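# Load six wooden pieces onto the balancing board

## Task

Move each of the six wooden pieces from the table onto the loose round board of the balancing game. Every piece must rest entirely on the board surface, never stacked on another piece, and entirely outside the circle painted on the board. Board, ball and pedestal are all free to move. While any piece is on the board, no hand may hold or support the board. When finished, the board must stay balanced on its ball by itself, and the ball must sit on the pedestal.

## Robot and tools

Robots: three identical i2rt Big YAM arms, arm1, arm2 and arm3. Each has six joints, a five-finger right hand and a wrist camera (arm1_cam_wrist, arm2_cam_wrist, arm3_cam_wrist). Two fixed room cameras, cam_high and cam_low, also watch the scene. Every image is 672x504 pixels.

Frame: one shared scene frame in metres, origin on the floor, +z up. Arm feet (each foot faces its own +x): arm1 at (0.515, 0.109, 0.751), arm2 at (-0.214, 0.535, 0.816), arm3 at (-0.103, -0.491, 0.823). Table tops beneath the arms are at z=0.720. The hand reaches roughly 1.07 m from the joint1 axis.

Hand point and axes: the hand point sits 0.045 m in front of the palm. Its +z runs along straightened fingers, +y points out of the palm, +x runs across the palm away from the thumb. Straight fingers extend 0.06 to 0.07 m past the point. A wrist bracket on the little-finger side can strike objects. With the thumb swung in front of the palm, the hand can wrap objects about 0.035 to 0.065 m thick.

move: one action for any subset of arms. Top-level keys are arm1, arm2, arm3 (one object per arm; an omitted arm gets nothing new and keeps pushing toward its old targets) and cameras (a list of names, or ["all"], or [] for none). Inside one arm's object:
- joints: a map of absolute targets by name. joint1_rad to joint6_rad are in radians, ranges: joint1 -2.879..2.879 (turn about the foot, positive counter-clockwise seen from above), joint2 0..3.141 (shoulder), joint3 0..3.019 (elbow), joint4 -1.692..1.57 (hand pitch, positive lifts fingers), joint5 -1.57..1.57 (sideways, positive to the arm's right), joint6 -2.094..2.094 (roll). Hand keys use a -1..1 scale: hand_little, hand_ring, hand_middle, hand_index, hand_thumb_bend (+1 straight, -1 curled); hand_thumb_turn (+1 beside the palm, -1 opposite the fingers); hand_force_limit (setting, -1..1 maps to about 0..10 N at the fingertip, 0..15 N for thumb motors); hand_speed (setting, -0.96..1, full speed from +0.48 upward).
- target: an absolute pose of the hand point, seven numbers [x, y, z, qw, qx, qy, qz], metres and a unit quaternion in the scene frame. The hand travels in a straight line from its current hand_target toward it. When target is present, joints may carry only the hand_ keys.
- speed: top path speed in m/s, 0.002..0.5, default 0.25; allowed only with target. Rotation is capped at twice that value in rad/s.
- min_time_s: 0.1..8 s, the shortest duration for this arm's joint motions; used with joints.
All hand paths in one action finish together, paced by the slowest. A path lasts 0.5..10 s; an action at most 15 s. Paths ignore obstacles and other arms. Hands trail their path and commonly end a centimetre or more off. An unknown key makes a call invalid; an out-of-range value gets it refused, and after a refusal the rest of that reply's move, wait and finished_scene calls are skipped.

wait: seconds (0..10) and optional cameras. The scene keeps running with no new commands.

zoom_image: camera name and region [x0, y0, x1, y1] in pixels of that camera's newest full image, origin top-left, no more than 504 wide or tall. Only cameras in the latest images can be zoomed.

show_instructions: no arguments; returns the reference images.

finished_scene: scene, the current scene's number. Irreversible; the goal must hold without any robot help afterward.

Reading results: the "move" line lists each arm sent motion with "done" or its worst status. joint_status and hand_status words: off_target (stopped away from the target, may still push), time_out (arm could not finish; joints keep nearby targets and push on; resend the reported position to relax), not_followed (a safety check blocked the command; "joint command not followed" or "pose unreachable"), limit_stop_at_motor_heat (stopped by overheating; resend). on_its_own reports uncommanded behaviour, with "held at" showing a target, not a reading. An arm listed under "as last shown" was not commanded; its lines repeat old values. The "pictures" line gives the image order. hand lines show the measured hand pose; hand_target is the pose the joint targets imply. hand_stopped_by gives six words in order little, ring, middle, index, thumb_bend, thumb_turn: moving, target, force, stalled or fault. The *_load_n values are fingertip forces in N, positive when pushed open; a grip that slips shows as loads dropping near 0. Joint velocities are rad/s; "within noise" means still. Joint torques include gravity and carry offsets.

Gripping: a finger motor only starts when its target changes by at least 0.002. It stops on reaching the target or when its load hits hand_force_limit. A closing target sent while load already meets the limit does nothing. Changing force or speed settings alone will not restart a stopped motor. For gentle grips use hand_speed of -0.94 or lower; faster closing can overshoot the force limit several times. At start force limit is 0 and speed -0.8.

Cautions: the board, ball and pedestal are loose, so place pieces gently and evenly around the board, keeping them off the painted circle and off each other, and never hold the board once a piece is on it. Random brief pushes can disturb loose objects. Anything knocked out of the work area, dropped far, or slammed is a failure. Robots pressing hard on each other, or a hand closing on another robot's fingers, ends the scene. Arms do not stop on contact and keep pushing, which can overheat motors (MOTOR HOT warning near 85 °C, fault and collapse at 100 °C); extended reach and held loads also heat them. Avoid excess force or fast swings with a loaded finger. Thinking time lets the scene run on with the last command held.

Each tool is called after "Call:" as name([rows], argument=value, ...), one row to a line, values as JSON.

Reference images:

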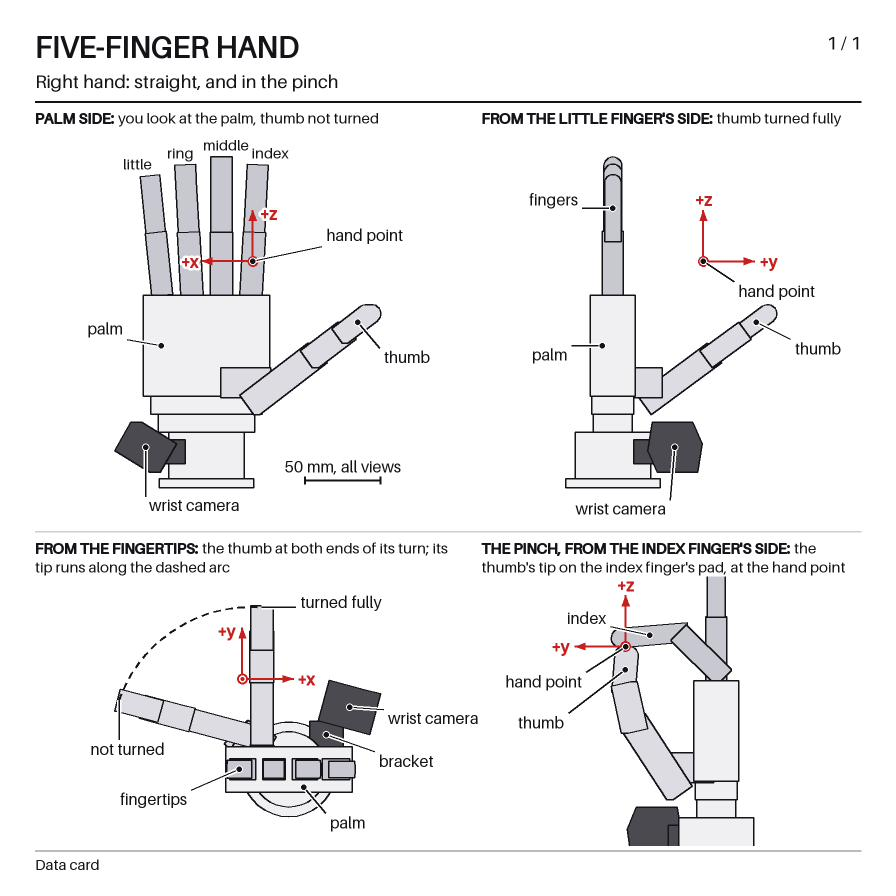

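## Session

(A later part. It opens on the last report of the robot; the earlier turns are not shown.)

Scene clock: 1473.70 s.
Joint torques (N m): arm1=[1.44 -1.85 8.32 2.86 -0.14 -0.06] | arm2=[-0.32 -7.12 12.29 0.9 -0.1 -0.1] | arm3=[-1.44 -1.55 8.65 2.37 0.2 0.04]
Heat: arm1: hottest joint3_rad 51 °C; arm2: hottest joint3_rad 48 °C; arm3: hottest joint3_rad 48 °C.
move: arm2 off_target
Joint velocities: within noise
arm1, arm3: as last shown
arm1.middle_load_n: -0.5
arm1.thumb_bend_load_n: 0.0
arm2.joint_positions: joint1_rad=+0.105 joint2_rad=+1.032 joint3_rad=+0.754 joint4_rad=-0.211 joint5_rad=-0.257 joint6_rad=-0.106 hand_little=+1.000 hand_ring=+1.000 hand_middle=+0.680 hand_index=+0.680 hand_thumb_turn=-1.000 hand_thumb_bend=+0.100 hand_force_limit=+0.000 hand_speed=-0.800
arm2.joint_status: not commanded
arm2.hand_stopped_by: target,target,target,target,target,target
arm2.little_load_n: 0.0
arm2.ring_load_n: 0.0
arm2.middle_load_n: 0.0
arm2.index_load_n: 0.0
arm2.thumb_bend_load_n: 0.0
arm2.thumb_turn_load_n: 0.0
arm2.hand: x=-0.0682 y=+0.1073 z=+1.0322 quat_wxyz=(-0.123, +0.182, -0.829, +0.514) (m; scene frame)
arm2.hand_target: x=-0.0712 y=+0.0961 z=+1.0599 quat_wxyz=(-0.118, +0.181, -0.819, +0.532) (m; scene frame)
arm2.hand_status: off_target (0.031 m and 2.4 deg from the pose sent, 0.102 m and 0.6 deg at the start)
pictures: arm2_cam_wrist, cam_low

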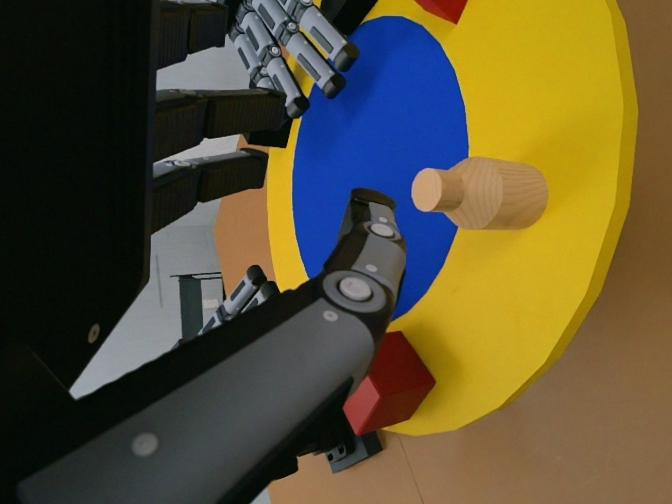

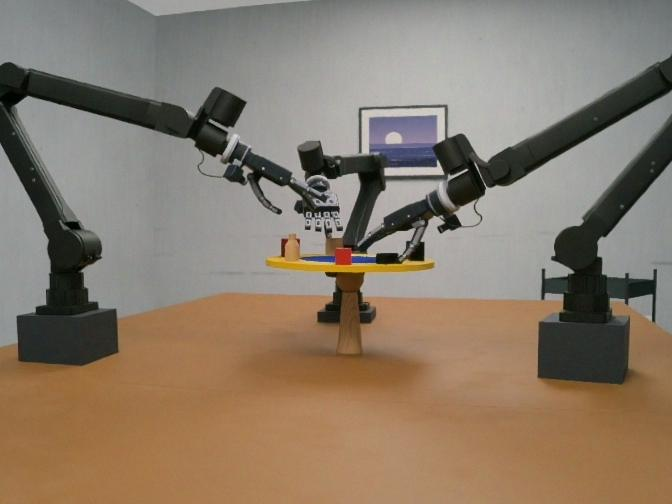

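Call:
move(arm3={"joints": {"hand_speed": -0.6, "hand_index": 1.0, "hand_middle": 1.0}}, arm2={"target": [-0.10, 0.21, 1.13, 0.1179, -0.1815, 0.8188, -0.5317], "speed": 0.12}, arm1={"target": [0.195, 0.075, 0.99, -0.2954, 0.4917, 0.7021, -0.4219], "speed": 0.08}, cameras=["arm1_cam_wrist"])

Call:
move(arm3={"target": [-0.077, -0.146, 0.975, -0.5507, 0.8165, -0.144, 0.0971], "speed": 0.08}, cameras=["all"])

Call:
zoom_image(camera="cam_low", region=[250, 190, 450, 300])

Scene clock: 1483.83 s.
Joint torques (N m): arm1=[-1.32 -1.08 9.48 1.76 -0.4 -0.32] | arm2=[-0.56 -2.26 12.79 0.88 -0.21 -0.11] | arm3=[-0.85 -1.03 8.25 2.4 0.14 0.04]
Heat: arm1: hottest joint3_rad 51 °C; arm2: hottest joint3_rad 49 °C; arm3: hottest joint3_rad 48 °C.
move: arm1 done; arm2 off_target; arm3 done
Joint velocities: within noise
arm1.joint_positions: joint1_rad=-0.273 joint2_rad=+0.634 joint3_rad=+0.659 joint4_rad=-0.589 joint5_rad=-0.484 joint6_rad=-0.274 hand_little=+1.000 hand_ring=+1.000 hand_middle=+1.000 hand_index=+1.000 hand_thumb_turn=-1.000 hand_thumb_bend=+0.100 hand_force_limit=+0.000 hand_speed=-0.600
arm1.joint_status: not commanded
arm1.hand_stopped_by: target,target,target,target,target,target
arm1.little_load_n: 0.0
arm1.ring_load_n: 0.0
arm1.middle_load_n: 0.0
arm1.index_load_n: 0.0
arm1.thumb_bend_load_n: 0.0
arm1.thumb_turn_load_n: 0.0
arm1.hand: x=+0.1953 y=+0.0691 z=+0.9854 quat_wxyz=(+0.288, -0.492, -0.703, +0.425) (m; scene frame)
arm1.hand_target: x=+0.1950 y=+0.0748 z=+0.9899 quat_wxyz=(+0.295, -0.492, -0.702, +0.422) (m; scene frame)
arm1.hand_status: done (0.007 m and 0.9 deg from the pose sent, 0.049 m and 0.7 deg at the start)
arm2.joint_positions: joint1_rad=+0.055 joint2_rad=+0.656 joint3_rad=+0.766 joint4_rad=-0.602 joint5_rad=-0.301 joint6_rad=-0.127 hand_little=+1.000 hand_ring=+1.000 hand_middle=+0.680 hand_index=+0.680 hand_thumb_turn=-1.000 hand_thumb_bend=+0.100 hand_force_limit=+0.000 hand_speed=-0.800
arm2.joint_status: not commanded
arm2.hand_stopped_by: target,target,target,target,target,target
arm2.little_load_n: 0.0
arm2.ring_load_n: 0.0
arm2.middle_load_n: 0.0
arm2.index_load_n: 0.0
arm2.thumb_bend_load_n: 0.0
arm2.thumb_turn_load_n: 0.0
arm2.hand: x=-0.0964 y=+0.2157 z=+1.1024 quat_wxyz=(-0.124, +0.181, -0.829, +0.515) (m; scene frame)
arm2.hand_target: x=-0.0999 y=+0.2108 z=+1.1295 quat_wxyz=(-0.118, +0.181, -0.819, +0.532) (m; scene frame)
arm2.hand_status: off_target (0.028 m and 2.3 deg from the pose sent, 0.145 m and 2.4 deg at the start)
arm3.joint_positions: joint1_rad=+0.174 joint2_rad=+0.839 joint3_rad=+0.361 joint4_rad=+0.066 joint5_rad=+0.269 joint6_rad=+0.098 hand_little=+1.000 hand_ring=+1.000 hand_middle=+1.000 hand_index=+1.000 hand_thumb_turn=-1.000 hand_thumb_bend=+0.300 hand_force_limit=+0.000 hand_speed=-0.600
arm3.joint_status: all done
arm3.hand_stopped_by: target,target,target,target,target,target
arm3.little_load_n: 0.0
arm3.ring_load_n: 0.0
arm3.middle_load_n: 0.0
arm3.index_load_n: 0.0
arm3.thumb_bend_load_n: 0.0
arm3.thumb_turn_load_n: 0.0
arm3.hand: x=-0.0597 y=-0.1083 z=+0.9436 quat_wxyz=(-0.543, +0.821, -0.144, +0.102) (m; scene frame)
arm3.hand_target: x=-0.0630 y=-0.1033 z=+0.9480 quat_wxyz=(-0.550, +0.817, -0.144, +0.097) (m; scene frame)
arm3.hand_status: not commanded
pictures: arm1_cam_wrist

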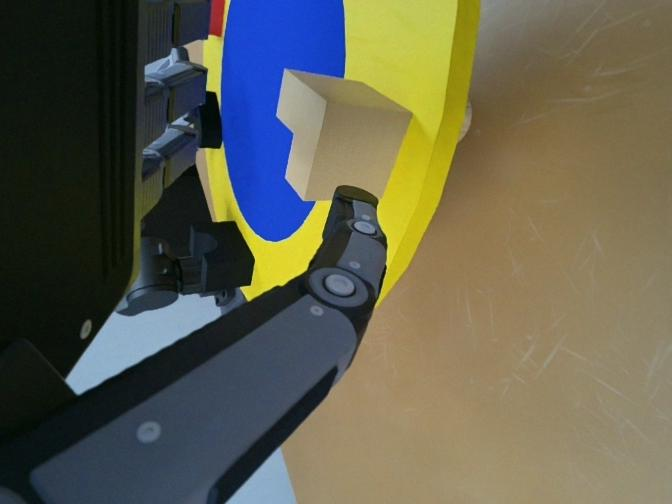

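Scene clock: 1485.13 s.
Joint torques (N m): arm1=[-1.32 -1.14 9.48 1.76 -0.4 -0.33] | arm2=[-0.5 -2.37 12.78 0.88 -0.21 -0.11] | arm3=[-1.67 -0.21 9.4 1.25 0.21 0]
Heat: arm1: hottest joint3_rad 51 °C; arm2: hottest joint3_rad 49 °C; arm3: hottest joint3_rad 48 °C.
move: arm3 done
Joint velocities: within noise
arm1, arm2: as last shown
arm1.hand_target: x=+0.1950 y=+0.0748 z=+0.9900 quat_wxyz=(+0.295, -0.492, -0.702, +0.422) (m; scene frame)
arm2.joint_positions: joint1_rad=+0.055 joint2_rad=+0.656 joint3_rad=+0.766 joint4_rad=-0.602 joint5_rad=-0.301 joint6_rad=-0.128 hand_little=+1.000 hand_ring=+1.000 hand_middle=+0.680 hand_index=+0.680 hand_thumb_turn=-1.000 hand_thumb_bend=+0.100 hand_force_limit=+0.000 hand_speed=-0.800
arm2.middle_load_n: -0.5
arm2.thumb_bend_load_n: 0.5
arm2.hand: x=-0.0964 y=+0.2157 z=+1.1023 quat_wxyz=(-0.123, +0.181, -0.829, +0.515) (m; scene frame)
arm3.joint_positions: joint1_rad=+0.237 joint2_rad=+0.594 joint3_rad=+0.352 joint4_rad=-0.160 joint5_rad=+0.326 joint6_rad=+0.122 hand_little=+1.000 hand_ring=+1.000 hand_middle=+1.000 hand_index=+1.000 hand_thumb_turn=-1.000 hand_thumb_bend=+0.300 hand_force_limit=+0.000 hand_speed=-0.600
arm3.joint_status: not commanded
arm3.hand_stopped_by: target,target,target,target,target,target
arm3.little_load_n: 0.0
arm3.ring_load_n: 0.0
arm3.middle_load_n: 0.0
arm3.index_load_n: 0.0
arm3.thumb_bend_load_n: 0.0
arm3.thumb_turn_load_n: 0.0
arm3.hand: x=-0.0739 y=-0.1470 z=+0.9722 quat_wxyz=(-0.550, +0.816, -0.143, +0.101) (m; scene frame)
arm3.hand_target: x=-0.0770 y=-0.1461 z=+0.9749 quat_wxyz=(-0.551, +0.816, -0.144, +0.097) (m; scene frame)
arm3.hand_status: done (0.004 m and 0.5 deg from the pose sent, 0.052 m and 1.1 deg at the start)
pictures: arm1_cam_wrist, arm2_cam_wrist, arm3_cam_wrist, cam_high, cam_low

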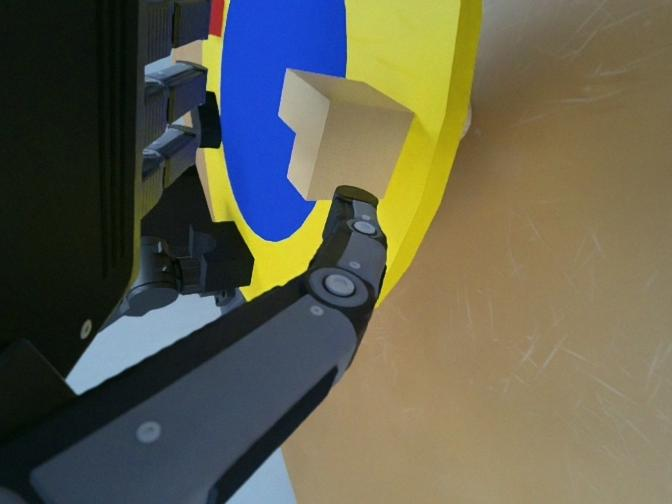

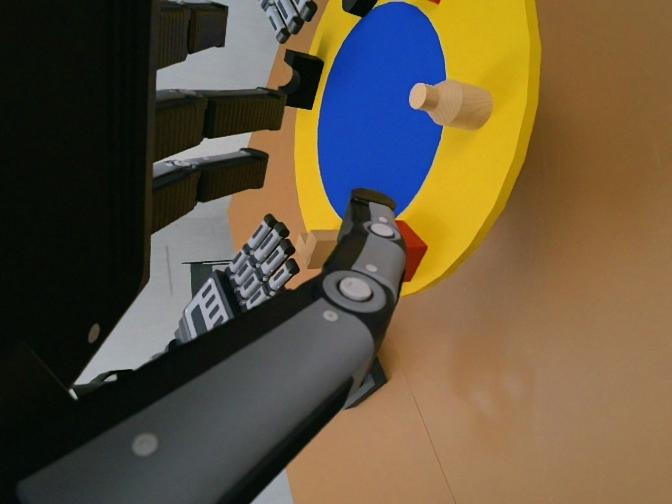

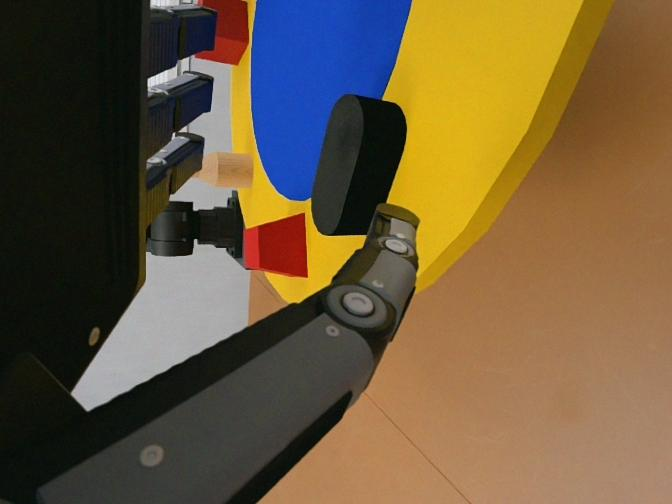

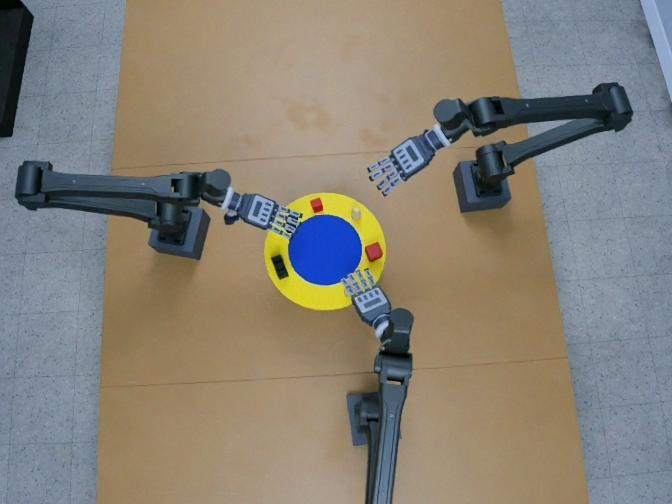

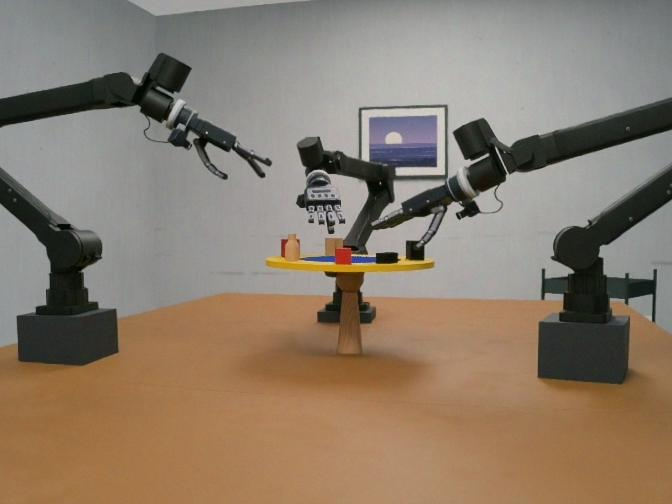

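Scaled by 2.520 from the camera's 672x504 image, which has a finer 960x720 frame.

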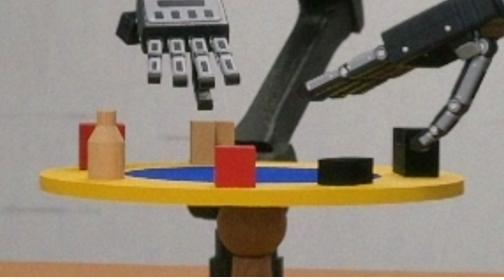

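Call:
move(arm1={"target": [0.29, 0.12, 1.08, -0.2954, 0.4917, 0.7021, -0.4219], "speed": 0.2}, arm2={"target": [-0.11, 0.27, 1.14, 0.1179, -0.1815, 0.8188, -0.5317], "speed": 0.2}, arm3={"target": [-0.11, -0.24, 1.06, -0.5507, 0.8165, -0.144, 0.0971], "speed": 0.2}, cameras=["cam_high", "cam_low"])

Call:
zoom_image(camera="cam_high", region=[250, 180, 395, 325])

Call:
zoom_image(camera="cam_low", region=[250, 190, 450, 300])

Scene clock: 1497.87 s.
Joint torques (N m): arm1=[-1.26 1.85 11.18 1.31 -0.69 -0.32] | arm2=[-0.44 -0.73 11.71 0.88 -0.22 -0.11] | arm3=[-1.2 4.66 12.21 1.18 0.35 0]
Heat: arm1: hottest joint3_rad 51 °C; arm2: hottest joint3_rad 50 °C; arm3: hottest joint3_rad 49 °C.
move: arm1 off_target; arm2 off_target; arm3 off_target
Joint velocities: within noise
arm1.joint_positions: joint1_rad=-0.767 joint2_rad=+0.528 joint3_rad=+0.882 joint4_rad=-1.206 joint5_rad=-0.870 joint6_rad=-0.678 hand_little=+1.000 hand_ring=+1.000 hand_middle=+1.000 hand_index=+1.000 hand_thumb_turn=-1.000 hand_thumb_bend=+0.100 hand_force_limit=+0.000 hand_speed=-0.600
arm1.joint_status: not commanded
arm1.hand_stopped_by: target,target,target,target,target,target
arm1.little_load_n: 0.0
arm1.ring_load_n: 0.0
arm1.middle_load_n: 0.0
arm1.index_load_n: 0.0
arm1.thumb_bend_load_n: 0.5
arm1.thumb_turn_load_n: 0.0
arm1.hand: x=+0.2913 y=+0.1142 z=+1.0614 quat_wxyz=(+0.276, -0.500, -0.702, +0.426) (m; scene frame)
arm1.hand_target: x=+0.2900 y=+0.1195 z=+1.0796 quat_wxyz=(+0.296, -0.492, -0.702, +0.421) (m; scene frame)
arm1.hand_status: off_target (0.020 m and 2.5 deg from the pose sent, 0.143 m and 0.9 deg at the start)
arm2.joint_positions: joint1_rad=+0.030 joint2_rad=+0.488 joint3_rad=+0.766 joint4_rad=-0.768 joint5_rad=-0.324 joint6_rad=-0.139 hand_little=+1.000 hand_ring=+1.000 hand_middle=+0.680 hand_index=+0.680 hand_thumb_turn=-1.000 hand_thumb_bend=+0.100 hand_force_limit=+0.000 hand_speed=-0.800
arm2.joint_status: not commanded
arm2.hand_stopped_by: target,target,target,target,target,target
arm2.little_load_n: 0.0
arm2.ring_load_n: 0.0
arm2.middle_load_n: 0.0
arm2.index_load_n: 0.0
arm2.thumb_bend_load_n: 0.0
arm2.thumb_turn_load_n: 0.5
arm2.hand: x=-0.1064 y=+0.2705 z=+1.1181 quat_wxyz=(-0.124, +0.181, -0.827, +0.518) (m; scene frame)
arm2.hand_target: x=-0.1097 y=+0.2703 z=+1.1396 quat_wxyz=(-0.118, +0.181, -0.819, +0.532) (m; scene frame)
arm2.hand_status: off_target (0.022 m and 2.0 deg from the pose sent, 0.068 m and 2.3 deg at the start)
arm3.joint_positions: joint1_rad=+0.587 joint2_rad=+0.224 joint3_rad=+0.496 joint4_rad=-0.787 joint5_rad=+0.643 joint6_rad=+0.292 hand_little=+1.000 hand_ring=+1.000 hand_middle=+1.000 hand_index=+1.000 hand_thumb_turn=-1.000 hand_thumb_bend=+0.300 hand_force_limit=+0.000 hand_speed=-0.600
arm3.joint_status: not commanded
arm3.hand_stopped_by: target,target,target,target,target,target
arm3.little_load_n: 0.0
arm3.ring_load_n: 0.0
arm3.middle_load_n: 0.0
arm3.index_load_n: 0.0
arm3.thumb_bend_load_n: 0.0
arm3.thumb_turn_load_n: 0.0
arm3.hand: x=-0.1071 y=-0.2417 z=+1.0367 quat_wxyz=(-0.538, +0.825, -0.139, +0.107) (m; scene frame)
arm3.hand_target: x=-0.1097 y=-0.2401 z=+1.0597 quat_wxyz=(-0.551, +0.816, -0.144, +0.097) (m; scene frame)
arm3.hand_status: off_target (0.024 m and 2.2 deg from the pose sent, 0.133 m and 0.5 deg at the start)
pictures: cam_high, cam_low

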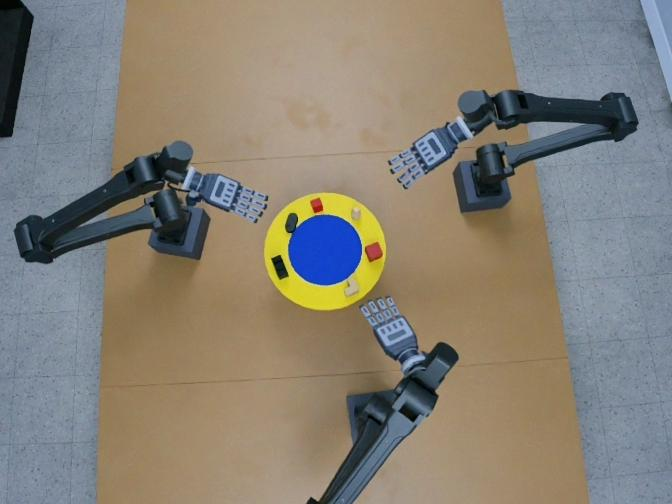

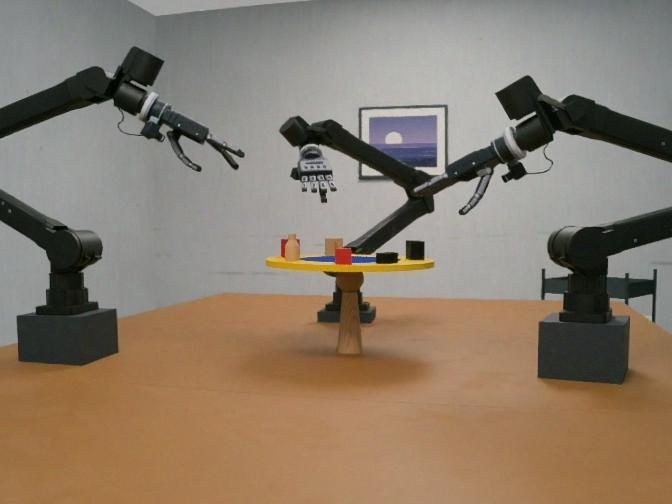

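Scaled by 3.476 from the camera's 672x504 image, which has a finer 960x720 frame.

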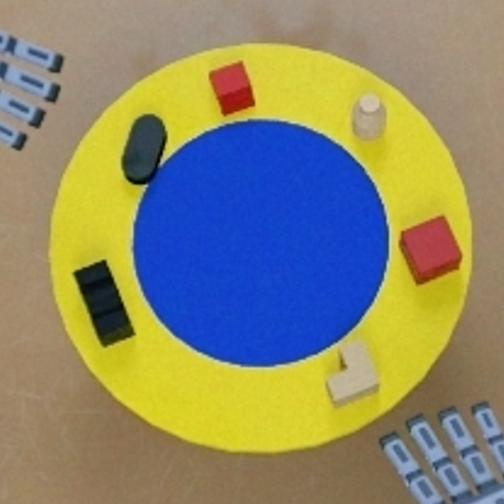

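Scaled by 2.520 from the camera's 672x504 image, which has a finer 960x720 frame.

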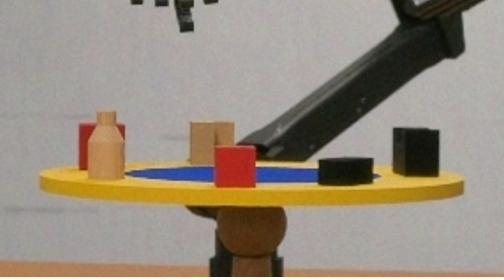

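Call:
zoom_image(camera="cam_high", region=[275, 200, 325, 240])

Call:
zoom_image(camera="cam_high", region=[330, 260, 380, 300])

Call:
zoom_image(camera="cam_high", region=[300, 190, 370, 240])

Call:
zoom_image(camera="cam_low", region=[350, 225, 430, 280])

Scaled by 10.080 from the camera's 672x504 image, which has a finer 960x720 frame.

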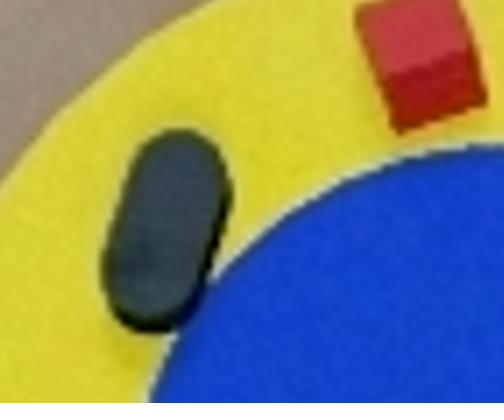

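Scaled by 10.080 from the camera's 672x504 image, which has a finer 960x720 frame.

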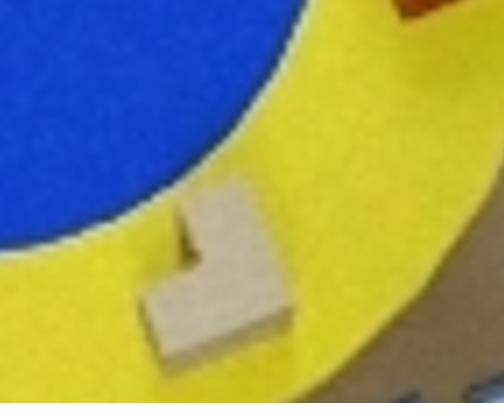

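Scaled by 7.200 from the camera's 672x504 image, which has a finer 960x720 frame.

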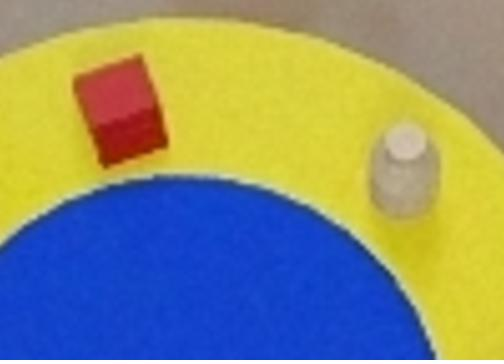

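Scaled by 6.300 from the camera's 672x504 image, which has a finer 960x720 frame.

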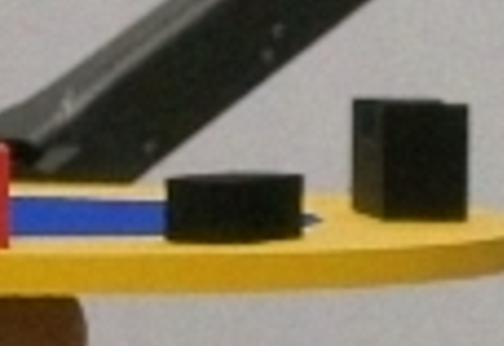

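Call:
move(arm3={"target": [-0.070, -0.135, 1.01, -0.5507, 0.8165, -0.144, 0.0971], "speed": 0.15, "joints": {"hand_speed": -0.5, "hand_index": 0.65, "hand_middle": 0.65}}, cameras=["arm3_cam_wrist"])

Call:
zoom_image(camera="arm3_cam_wrist", region=[260, 40, 580, 280])

Scene clock: 1524.70 s.
Joint torques (N m): arm1=[-1.26 1.85 11.18 1.31 -0.69 -0.33] | arm2=[-0.5 -0.67 11.71 0.9 -0.22 -0.11] | arm3=[-2.08 -0.62 9.39 2.29 0.03 -0.12]
Heat: arm1: hottest joint3_rad 52 °C; arm2: hottest joint3_rad 51 °C; arm3: hottest joint3_rad 50 °C.
move: arm3 off_target
Joint velocities: within noise
arm1, arm2: as last shown
arm1.thumb_bend_load_n: 0.0
arm1.hand: x=+0.2913 y=+0.1142 z=+1.0613 quat_wxyz=(+0.276, -0.500, -0.702, +0.426) (m; scene frame)
arm1.hand_target: x=+0.2900 y=+0.1195 z=+1.0796 quat_wxyz=(+0.296, -0.492, -0.702, +0.422) (m; scene frame)
arm2.ring_load_n: -0.5
arm2.thumb_turn_load_n: 0.0
arm3.joint_positions: joint1_rad=+0.219 joint2_rad=+0.617 joint3_rad=+0.449 joint4_rad=-0.264 joint5_rad=+0.299 joint6_rad=+0.127 hand_little=+1.000 hand_ring=+1.000 hand_middle=+0.650 hand_index=+0.650 hand_thumb_turn=-1.000 hand_thumb_bend=+0.300 hand_force_limit=+0.000 hand_speed=-0.500
arm3.joint_status: all done
arm3.hand_stopped_by: target,target,target,target,target,target
arm3.little_load_n: 0.0
arm3.ring_load_n: 0.0
arm3.middle_load_n: 0.0
arm3.index_load_n: 0.0
arm3.thumb_bend_load_n: 0.0
arm3.thumb_turn_load_n: 0.0
arm3.hand: x=-0.0728 y=-0.1395 z=+0.9992 quat_wxyz=(-0.537, +0.825, -0.144, +0.096) (m; scene frame)
arm3.hand_target: x=-0.0701 y=-0.1353 z=+1.0099 quat_wxyz=(-0.550, +0.817, -0.144, +0.097) (m; scene frame)
arm3.hand_status: off_target (0.012 m and 1.8 deg from the pose sent, 0.116 m and 2.2 deg at the start)
pictures: arm3_cam_wrist

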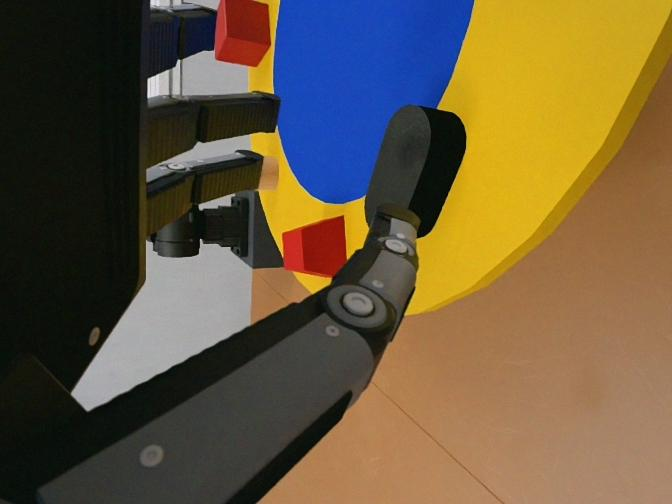

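Scaled by 1.575 from the camera's 672x504 image, which has a finer 960x720 frame.

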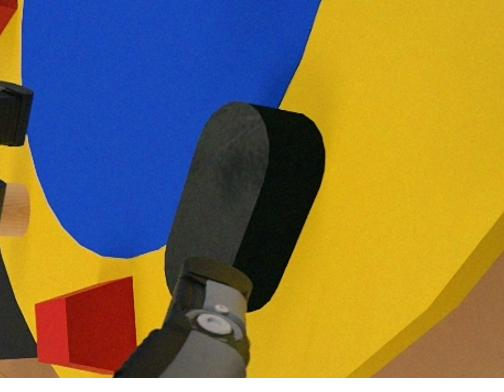

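Call:
move(arm3={"target": [-0.064, -0.119, 0.972, -0.5507, 0.8165, -0.144, 0.0971], "speed": 0.08}, cameras=["arm3_cam_wrist", "cam_low"])

Call:
zoom_image(camera="cam_low", region=[350, 215, 430, 270])

Scene clock: 1568.90 s.
Joint torques (N m): arm1=[-1.32 1.9 11.18 1.31 -0.7 -0.33] | arm2=[-0.56 -0.73 11.71 0.88 -0.22 -0.11] | arm3=[-2.49 -0.56 9.07 2.41 0 -0.1]
Heat: arm1: hottest joint3_rad 53 °C; arm2: hottest joint3_rad 53 °C; arm3: hottest joint3_rad 52 °C.
move: arm3 off_target
Joint velocities: within noise
arm1, arm2: as last shown
arm1.ring_load_n: -0.5
arm1.thumb_bend_load_n: -0.5
arm3.joint_positions: joint1_rad=+0.194 joint2_rad=+0.725 joint3_rad=+0.382 joint4_rad=-0.079 joint5_rad=+0.275 joint6_rad=+0.115 hand_little=+1.000 hand_ring=+1.000 hand_middle=+0.650 hand_index=+0.650 hand_thumb_turn=-1.000 hand_thumb_bend=+0.300 hand_force_limit=+0.000 hand_speed=-0.500
arm3.joint_status: not commanded
arm3.hand_stopped_by: target,target,target,target,target,target
arm3.little_load_n: 0.0
arm3.ring_load_n: 0.0
arm3.middle_load_n: -0.5
arm3.index_load_n: 0.0
arm3.thumb_bend_load_n: 0.0
arm3.thumb_turn_load_n: 0.0
arm3.hand: x=-0.0678 y=-0.1242 z=+0.9637 quat_wxyz=(-0.541, +0.824, -0.144, +0.094) (m; scene frame)
arm3.hand_target: x=-0.0640 y=-0.1194 z=+0.9719 quat_wxyz=(-0.550, +0.817, -0.144, +0.097) (m; scene frame)
arm3.hand_status: off_target (0.011 m and 1.5 deg from the pose sent, 0.035 m and 1.8 deg at the start)
pictures: arm3_cam_wrist, cam_low

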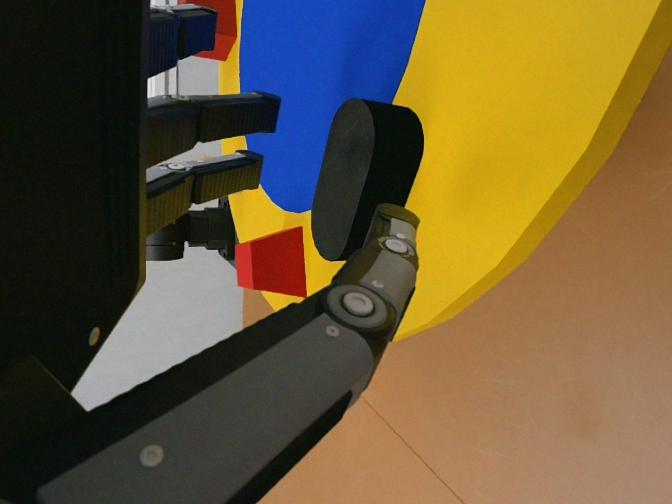

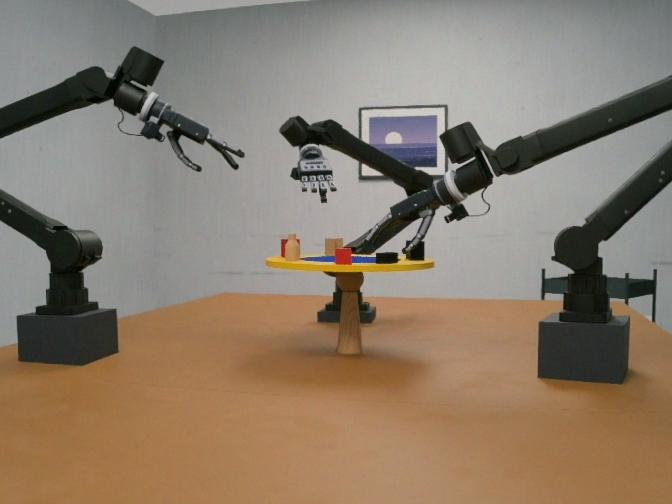

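Scaled by 6.300 from the camera's 672x504 image, which has a finer 960x720 frame.

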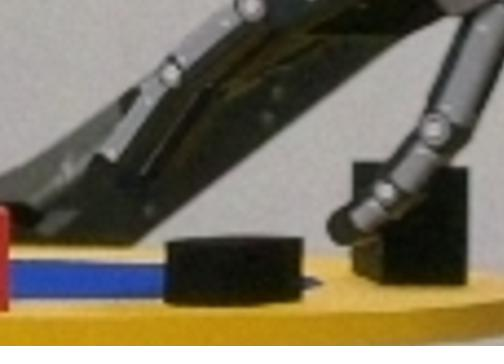

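Call:
move(arm3={"target": [-0.066, -0.1175, 0.953, -0.5507, 0.8165, -0.144, 0.0971], "speed": 0.05}, cameras=["arm3_cam_wrist", "cam_low"])

Call:
zoom_image(camera="cam_low", region=[350, 215, 430, 270])

Scene clock: 1581.33 s.
Joint torques (N m): arm1=[-1.26 1.9 11.18 1.31 -0.7 -0.32] | arm2=[-0.5 -0.67 11.71 0.9 -0.22 -0.11] | arm3=[-2.78 -0.79 8.73 2.28 0.19 -0.12]
Heat: arm1: hottest joint3_rad 53 °C; arm2: hottest joint3_rad 54 °C; arm3: hottest joint3_rad 52 °C.
move: arm3 done
Joint velocities: within noise
arm1, arm2: as last shown
arm1.ring_load_n: 0.0
arm1.thumb_bend_load_n: 0.0
arm2.ring_load_n: 0.0
arm3.joint_positions: joint1_rad=+0.194 joint2_rad=+0.764 joint3_rad=+0.344 joint4_rad=+0.001 joint5_rad=+0.278 joint6_rad=+0.115 hand_little=+1.000 hand_ring=+1.000 hand_middle=+0.650 hand_index=+0.650 hand_thumb_turn=-1.000 hand_thumb_bend=+0.300 hand_force_limit=+0.000 hand_speed=-0.500
arm3.joint_status: not commanded
arm3.hand_stopped_by: target,target,target,target,target,target
arm3.little_load_n: 0.0
arm3.ring_load_n: 0.0
arm3.middle_load_n: 0.0
arm3.index_load_n: 0.0
arm3.thumb_bend_load_n: 0.0
arm3.thumb_turn_load_n: 0.0
arm3.hand: x=-0.0671 y=-0.1228 z=+0.9464 quat_wxyz=(-0.542, +0.822, -0.145, +0.096) (m; scene frame)
arm3.hand_target: x=-0.0660 y=-0.1178 z=+0.9530 quat_wxyz=(-0.551, +0.817, -0.144, +0.097) (m; scene frame)
arm3.hand_status: done (0.009 m and 1.2 deg from the pose sent, 0.013 m and 1.4 deg at the start)
pictures: arm3_cam_wrist, cam_low

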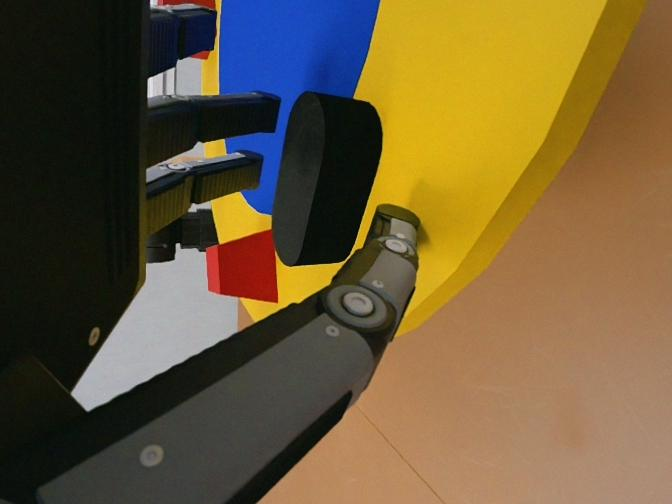

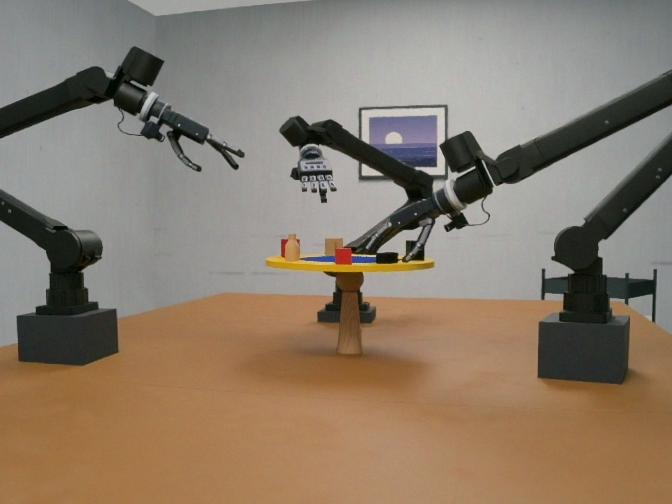

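Scaled by 6.300 from the camera's 672x504 image, which has a finer 960x720 frame.

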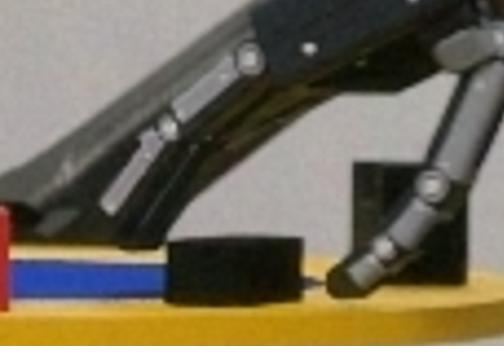

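Call:
move(arm3={"joints": {"hand_force_limit": -0.6, "hand_speed": -0.94, "hand_index": 0.13, "hand_middle": 0.13}}, cameras=["arm3_cam_wrist", "cam_low"])

Call:
zoom_image(camera="cam_low", region=[350, 215, 430, 270])

Scene clock: 1597.27 s.
Joint torques (N m): arm1=[-1.26 1.85 11.19 1.31 -0.69 -0.32] | arm2=[-0.5 -0.67 11.7 0.9 -0.22 -0.11] | arm3=[-1.67 -1.14 8.87 2.17 0.2 -0.04]
Heat: arm1: hottest joint3_rad 54 °C; arm2: hottest joint3_rad 54 °C; arm3: hottest joint3_rad 50 °C.
move: arm3 done
Joint velocities: within noise
arm1, arm2: as last shown
arm3.joint_positions: joint1_rad=+0.194 joint2_rad=+0.764 joint3_rad=+0.344 joint4_rad=+0.001 joint5_rad=+0.278 joint6_rad=+0.115 hand_little=+1.000 hand_ring=+1.000 hand_middle=+0.130 hand_index=+0.130 hand_thumb_turn=-1.000 hand_thumb_bend=+0.300 hand_force_limit=-0.600 hand_speed=-0.940
arm3.joint_status: all done
arm3.hand_stopped_by: target,target,target,target,target,target
arm3.little_load_n: 0.0
arm3.ring_load_n: 0.0
arm3.middle_load_n: 0.0
arm3.index_load_n: 0.0
arm3.thumb_bend_load_n: 0.0
arm3.thumb_turn_load_n: 0.0
arm3.hand: x=-0.0671 y=-0.1228 z=+0.9464 quat_wxyz=(-0.542, +0.822, -0.145, +0.096) (m; scene frame)
arm3.hand_target: x=-0.0660 y=-0.1178 z=+0.9530 quat_wxyz=(-0.551, +0.817, -0.144, +0.097) (m; scene frame)
arm3.hand_status: not commanded
pictures: arm3_cam_wrist, cam_low

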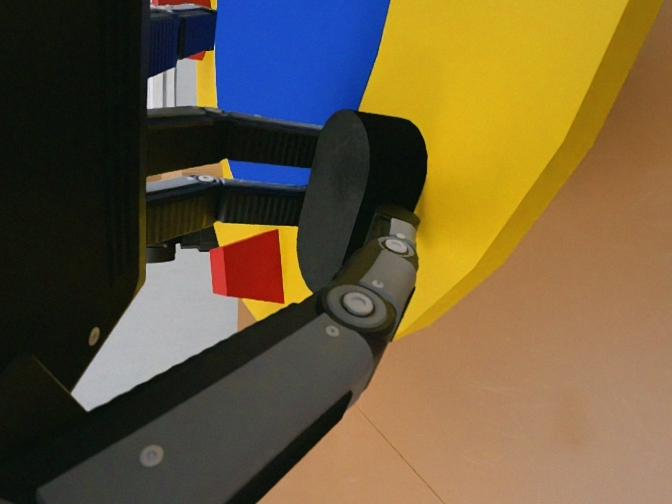

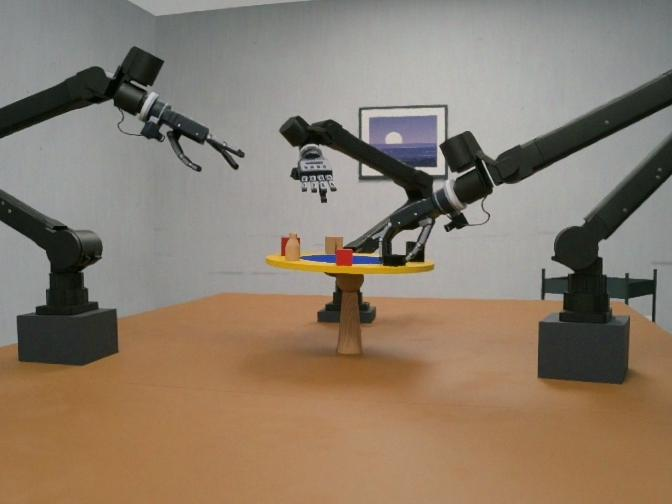

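Scaled by 6.300 from the camera's 672x504 image, which has a finer 960x720 frame.

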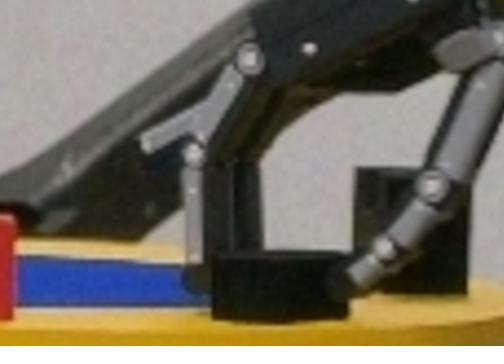

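Call:
move(arm3={"joints": {"hand_speed": -0.8, "hand_index": 0.6, "hand_middle": 0.6}}, cameras=[])

Call:
move(arm3={"joints": {"hand_speed": -0.5, "hand_index": 1.0, "hand_middle": 1.0}}, cameras=["cam_low"])

Call:
move(arm3={"target": [-0.082, -0.160, 0.985, -0.5507, 0.8165, -0.144, 0.0971], "speed": 0.08}, cameras=[])

Call:
move(arm3={"target": [-0.11, -0.24, 1.06, -0.5507, 0.8165, -0.144, 0.0971], "speed": 0.2}, cameras=["cam_high", "cam_low"])

Call:
zoom_image(camera="cam_high", region=[250, 180, 395, 325])

Call:
zoom_image(camera="cam_high", region=[265, 195, 325, 240])

Call:
zoom_image(camera="cam_low", region=[250, 190, 450, 300])

Scene clock: 1609.33 s.
Joint torques (N m): arm1=[-1.26 1.9 11.17 1.31 -0.69 -0.32] | arm2=[-0.56 -0.67 11.71 0.91 -0.22 -0.11] | arm3=[-2.96 -0.73 8.94 2.4 0.17 -0.11]
Heat: arm1: hottest joint3_rad 54 °C; arm2: hottest joint3_rad 54 °C; arm3: hottest joint3_rad 49 °C.
move: arm3 done
Joint velocities: within noise
arm1, arm2: as last shown
arm1.little_load_n: -0.5
arm1.index_load_n: -0.5
arm2.ring_load_n: -0.5
arm3.joint_positions: joint1_rad=+0.194 joint2_rad=+0.764 joint3_rad=+0.344 joint4_rad=+0.001 joint5_rad=+0.278 joint6_rad=+0.115 hand_little=+1.000 hand_ring=+1.000 hand_middle=+0.600 hand_index=+0.600 hand_thumb_turn=-1.000 hand_thumb_bend=+0.300 hand_force_limit=-0.600 hand_speed=-0.800
arm3.joint_status: all done
arm3.hand_stopped_by: target,target,target,target,target,target
arm3.little_load_n: 0.0
arm3.ring_load_n: 0.0
arm3.middle_load_n: 0.0
arm3.index_load_n: 0.0
arm3.thumb_bend_load_n: 0.0
arm3.thumb_turn_load_n: 0.0
arm3.hand: x=-0.0671 y=-0.1228 z=+0.9464 quat_wxyz=(-0.542, +0.822, -0.145, +0.096) (m; scene frame)
arm3.hand_target: x=-0.0660 y=-0.1178 z=+0.9530 quat_wxyz=(-0.551, +0.817, -0.144, +0.097) (m; scene frame)
arm3.hand_status: not commanded
pictures: none
No camera images: "cameras" was empty.

Scene clock: 1610.10 s.
Joint torques (N m): arm1=[-1.26 1.85 11.18 1.29 -0.7 -0.32] | arm2=[-0.5 -0.73 11.7 0.88 -0.22 -0.11] | arm3=[-2.61 -0.32 8.75 2.13 0.16 -0.08]
Heat: arm1: hottest joint3_rad 54 °C; arm2: hottest joint3_rad 54 °C; arm3: hottest joint3_rad 49 °C.
move: arm3 done
Joint velocities: within noise
arm1, arm2: as last shown
arm1.little_load_n: 0.0
arm1.index_load_n: 0.0
arm2.ring_load_n: 0.0
arm2.index_load_n: -0.5
arm3.joint_positions: joint1_rad=+0.194 joint2_rad=+0.764 joint3_rad=+0.344 joint4_rad=+0.001 joint5_rad=+0.279 joint6_rad=+0.115 hand_little=+1.000 hand_ring=+1.000 hand_middle=+1.000 hand_index=+1.000 hand_thumb_turn=-1.000 hand_thumb_bend=+0.300 hand_force_limit=-0.600 hand_speed=-0.500
arm3.joint_status: all done
arm3.hand_stopped_by: target,target,target,target,target,target
arm3.little_load_n: -0.5
arm3.ring_load_n: 0.0
arm3.middle_load_n: 0.0
arm3.index_load_n: 0.0
arm3.thumb_bend_load_n: 0.0
arm3.thumb_turn_load_n: 0.0
arm3.hand: x=-0.0670 y=-0.1229 z=+0.9464 quat_wxyz=(-0.542, +0.822, -0.145, +0.096) (m; scene frame)
arm3.hand_target: x=-0.0660 y=-0.1178 z=+0.9530 quat_wxyz=(-0.551, +0.817, -0.144, +0.097) (m; scene frame)
arm3.hand_status: not commanded
pictures: cam_low

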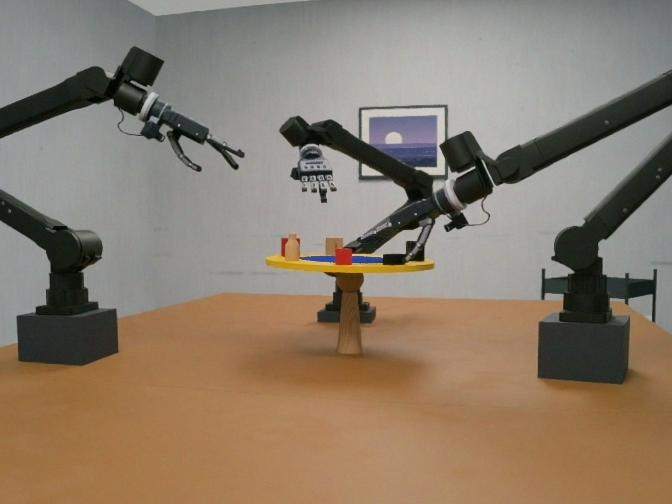

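Scene clock: 1611.40 s.
Joint torques (N m): arm1=[-1.32 1.9 11.19 1.31 -0.7 -0.32] | arm2=[-0.5 -0.67 11.73 0.88 -0.22 -0.11] | arm3=[-1.44 0.85 10.59 1.14 0.27 0.02]
Heat: arm1: hottest joint3_rad 54 °C; arm2: hottest joint3_rad 54 °C; arm3: hottest joint3_rad 49 °C.
move: arm3 off_target
Joint velocities: within noise
arm1, arm2: as last shown
arm1.thumb_bend_load_n: 0.5
arm2.index_load_n: 0.0
arm3.joint_positions: joint1_rad=+0.267 joint2_rad=+0.517 joint3_rad=+0.344 joint4_rad=-0.251 joint5_rad=+0.353 joint6_rad=+0.135 hand_little=+1.000 hand_ring=+1.000 hand_middle=+1.000 hand_index=+1.000 hand_thumb_turn=-1.000 hand_thumb_bend=+0.300 hand_force_limit=-0.600 hand_speed=-0.500
arm3.joint_status: not commanded
arm3.hand_stopped_by: target,target,target,target,target,target
arm3.little_load_n: 0.0
arm3.ring_load_n: 0.0
arm3.middle_load_n: 0.0
arm3.index_load_n: 0.0
arm3.thumb_bend_load_n: 0.0
arm3.thumb_turn_load_n: 0.0
arm3.hand: x=-0.0791 y=-0.1643 z=+0.9720 quat_wxyz=(-0.543, +0.821, -0.142, +0.102) (m; scene frame)
arm3.hand_target: x=-0.0820 y=-0.1601 z=+0.9848 quat_wxyz=(-0.551, +0.816, -0.144, +0.097) (m; scene frame)
arm3.hand_status: off_target (0.014 m and 1.2 deg from the pose sent, 0.056 m and 1.2 deg at the start)
pictures: none
No camera images: "cameras" was empty.

Scene clock: 1612.87 s.
Joint torques (N m): arm1=[-1.26 1.9 11.18 1.31 -0.69 -0.33] | arm2=[-0.5 -0.73 11.7 0.88 -0.22 -0.11] | arm3=[-1.73 3.6 12.18 1.22 0.28 0.03]
Heat: arm1: hottest joint3_rad 54 °C; arm2: hottest joint3_rad 54 °C; arm3: hottest joint3_rad 49 °C.
move: arm3 off_target
Joint velocities: within noise
arm1.joint_positions: joint1_rad=-0.767 joint2_rad=+0.528 joint3_rad=+0.882 joint4_rad=-1.206 joint5_rad=-0.870 joint6_rad=-0.678 hand_little=+1.000 hand_ring=+1.000 hand_middle=+1.000 hand_index=+1.000 hand_thumb_turn=-1.000 hand_thumb_bend=+0.100 hand_force_limit=+0.000 hand_speed=-0.600
arm1.joint_status: not commanded
arm1.hand_stopped_by: target,target,target,target,target,target
arm1.little_load_n: 0.0
arm1.ring_load_n: 0.0
arm1.middle_load_n: 0.0
arm1.index_load_n: -0.5
arm1.thumb_bend_load_n: 0.0
arm1.thumb_turn_load_n: 0.0
arm1.hand: x=+0.2913 y=+0.1142 z=+1.0613 quat_wxyz=(+0.276, -0.500, -0.702, +0.426) (m; scene frame)
arm1.hand_target: x=+0.2900 y=+0.1195 z=+1.0796 quat_wxyz=(+0.296, -0.492, -0.702, +0.422) (m; scene frame)
arm1.hand_status: not commanded
arm2.joint_positions: joint1_rad=+0.030 joint2_rad=+0.488 joint3_rad=+0.766 joint4_rad=-0.768 joint5_rad=-0.324 joint6_rad=-0.139 hand_little=+1.000 hand_ring=+1.000 hand_middle=+0.680 hand_index=+0.680 hand_thumb_turn=-1.000 hand_thumb_bend=+0.100 hand_force_limit=+0.000 hand_speed=-0.800
arm2.joint_status: not commanded
arm2.hand_stopped_by: target,target,target,target,target,target
arm2.little_load_n: 0.0
arm2.ring_load_n: 0.0
arm2.middle_load_n: -0.5
arm2.index_load_n: 0.0
arm2.thumb_bend_load_n: 0.5
arm2.thumb_turn_load_n: 0.0
arm2.hand: x=-0.1064 y=+0.2705 z=+1.1181 quat_wxyz=(-0.124, +0.181, -0.827, +0.518) (m; scene frame)
arm2.hand_target: x=-0.1097 y=+0.2703 z=+1.1396 quat_wxyz=(-0.118, +0.181, -0.819, +0.532) (m; scene frame)
arm2.hand_status: not commanded
arm3.joint_positions: joint1_rad=+0.587 joint2_rad=+0.224 joint3_rad=+0.496 joint4_rad=-0.787 joint5_rad=+0.643 joint6_rad=+0.292 hand_little=+1.000 hand_ring=+1.000 hand_middle=+1.000 hand_index=+1.000 hand_thumb_turn=-1.000 hand_thumb_bend=+0.300 hand_force_limit=-0.600 hand_speed=-0.500
arm3.joint_status: not commanded
arm3.hand_stopped_by: target,target,target,target,target,target
arm3.little_load_n: 0.0
arm3.ring_load_n: 0.0
arm3.middle_load_n: 0.0
arm3.index_load_n: 0.0
arm3.thumb_bend_load_n: 0.0
arm3.thumb_turn_load_n: 0.0
arm3.hand: x=-0.1071 y=-0.2417 z=+1.0371 quat_wxyz=(-0.538, +0.824, -0.139, +0.107) (m; scene frame)
arm3.hand_target: x=-0.1097 y=-0.2401 z=+1.0596 quat_wxyz=(-0.551, +0.816, -0.144, +0.097) (m; scene frame)
arm3.hand_status: off_target (0.023 m and 2.1 deg from the pose sent, 0.120 m and 1.2 deg at the start)
pictures: cam_high, cam_low

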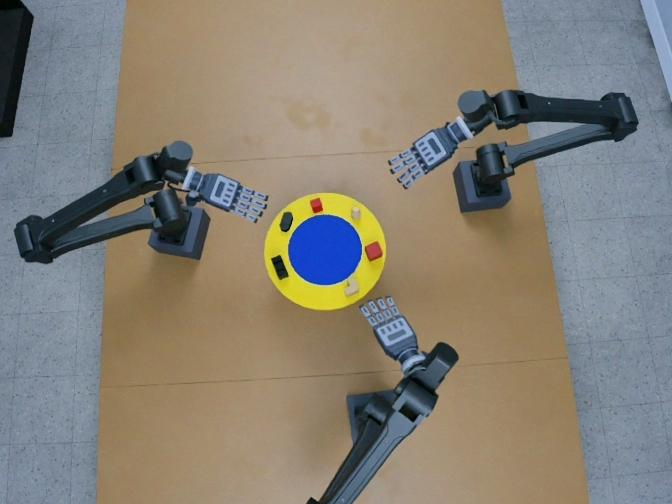

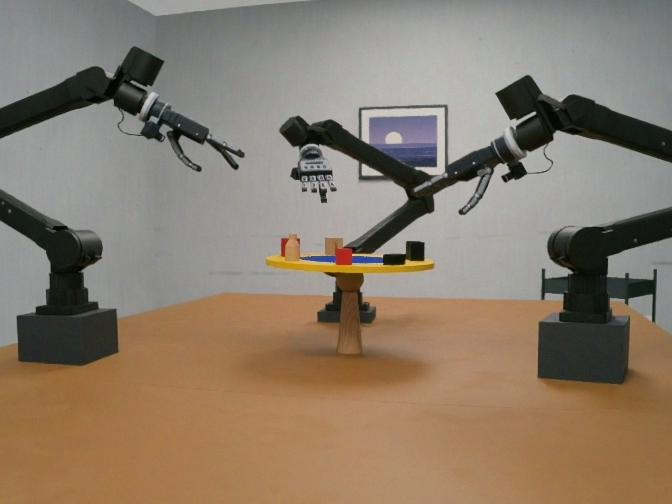

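Scaled by 3.476 from the camera's 672x504 image, which has a finer 960x720 frame.

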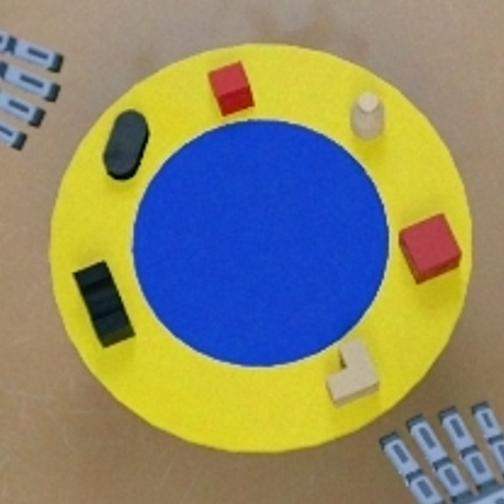

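Scaled by 8.400 from the camera's 672x504 image, which has a finer 960x720 frame.

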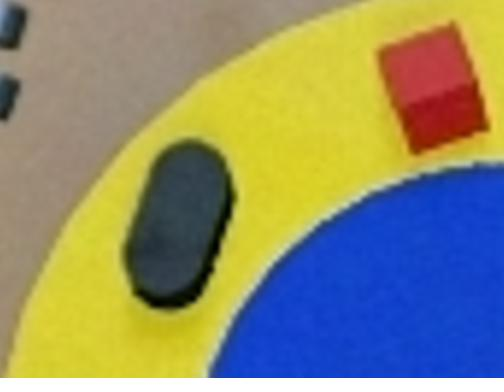

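Scaled by 2.520 from the camera's 672x504 image, which has a finer 960x720 frame.

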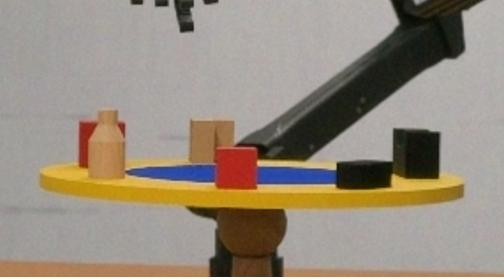

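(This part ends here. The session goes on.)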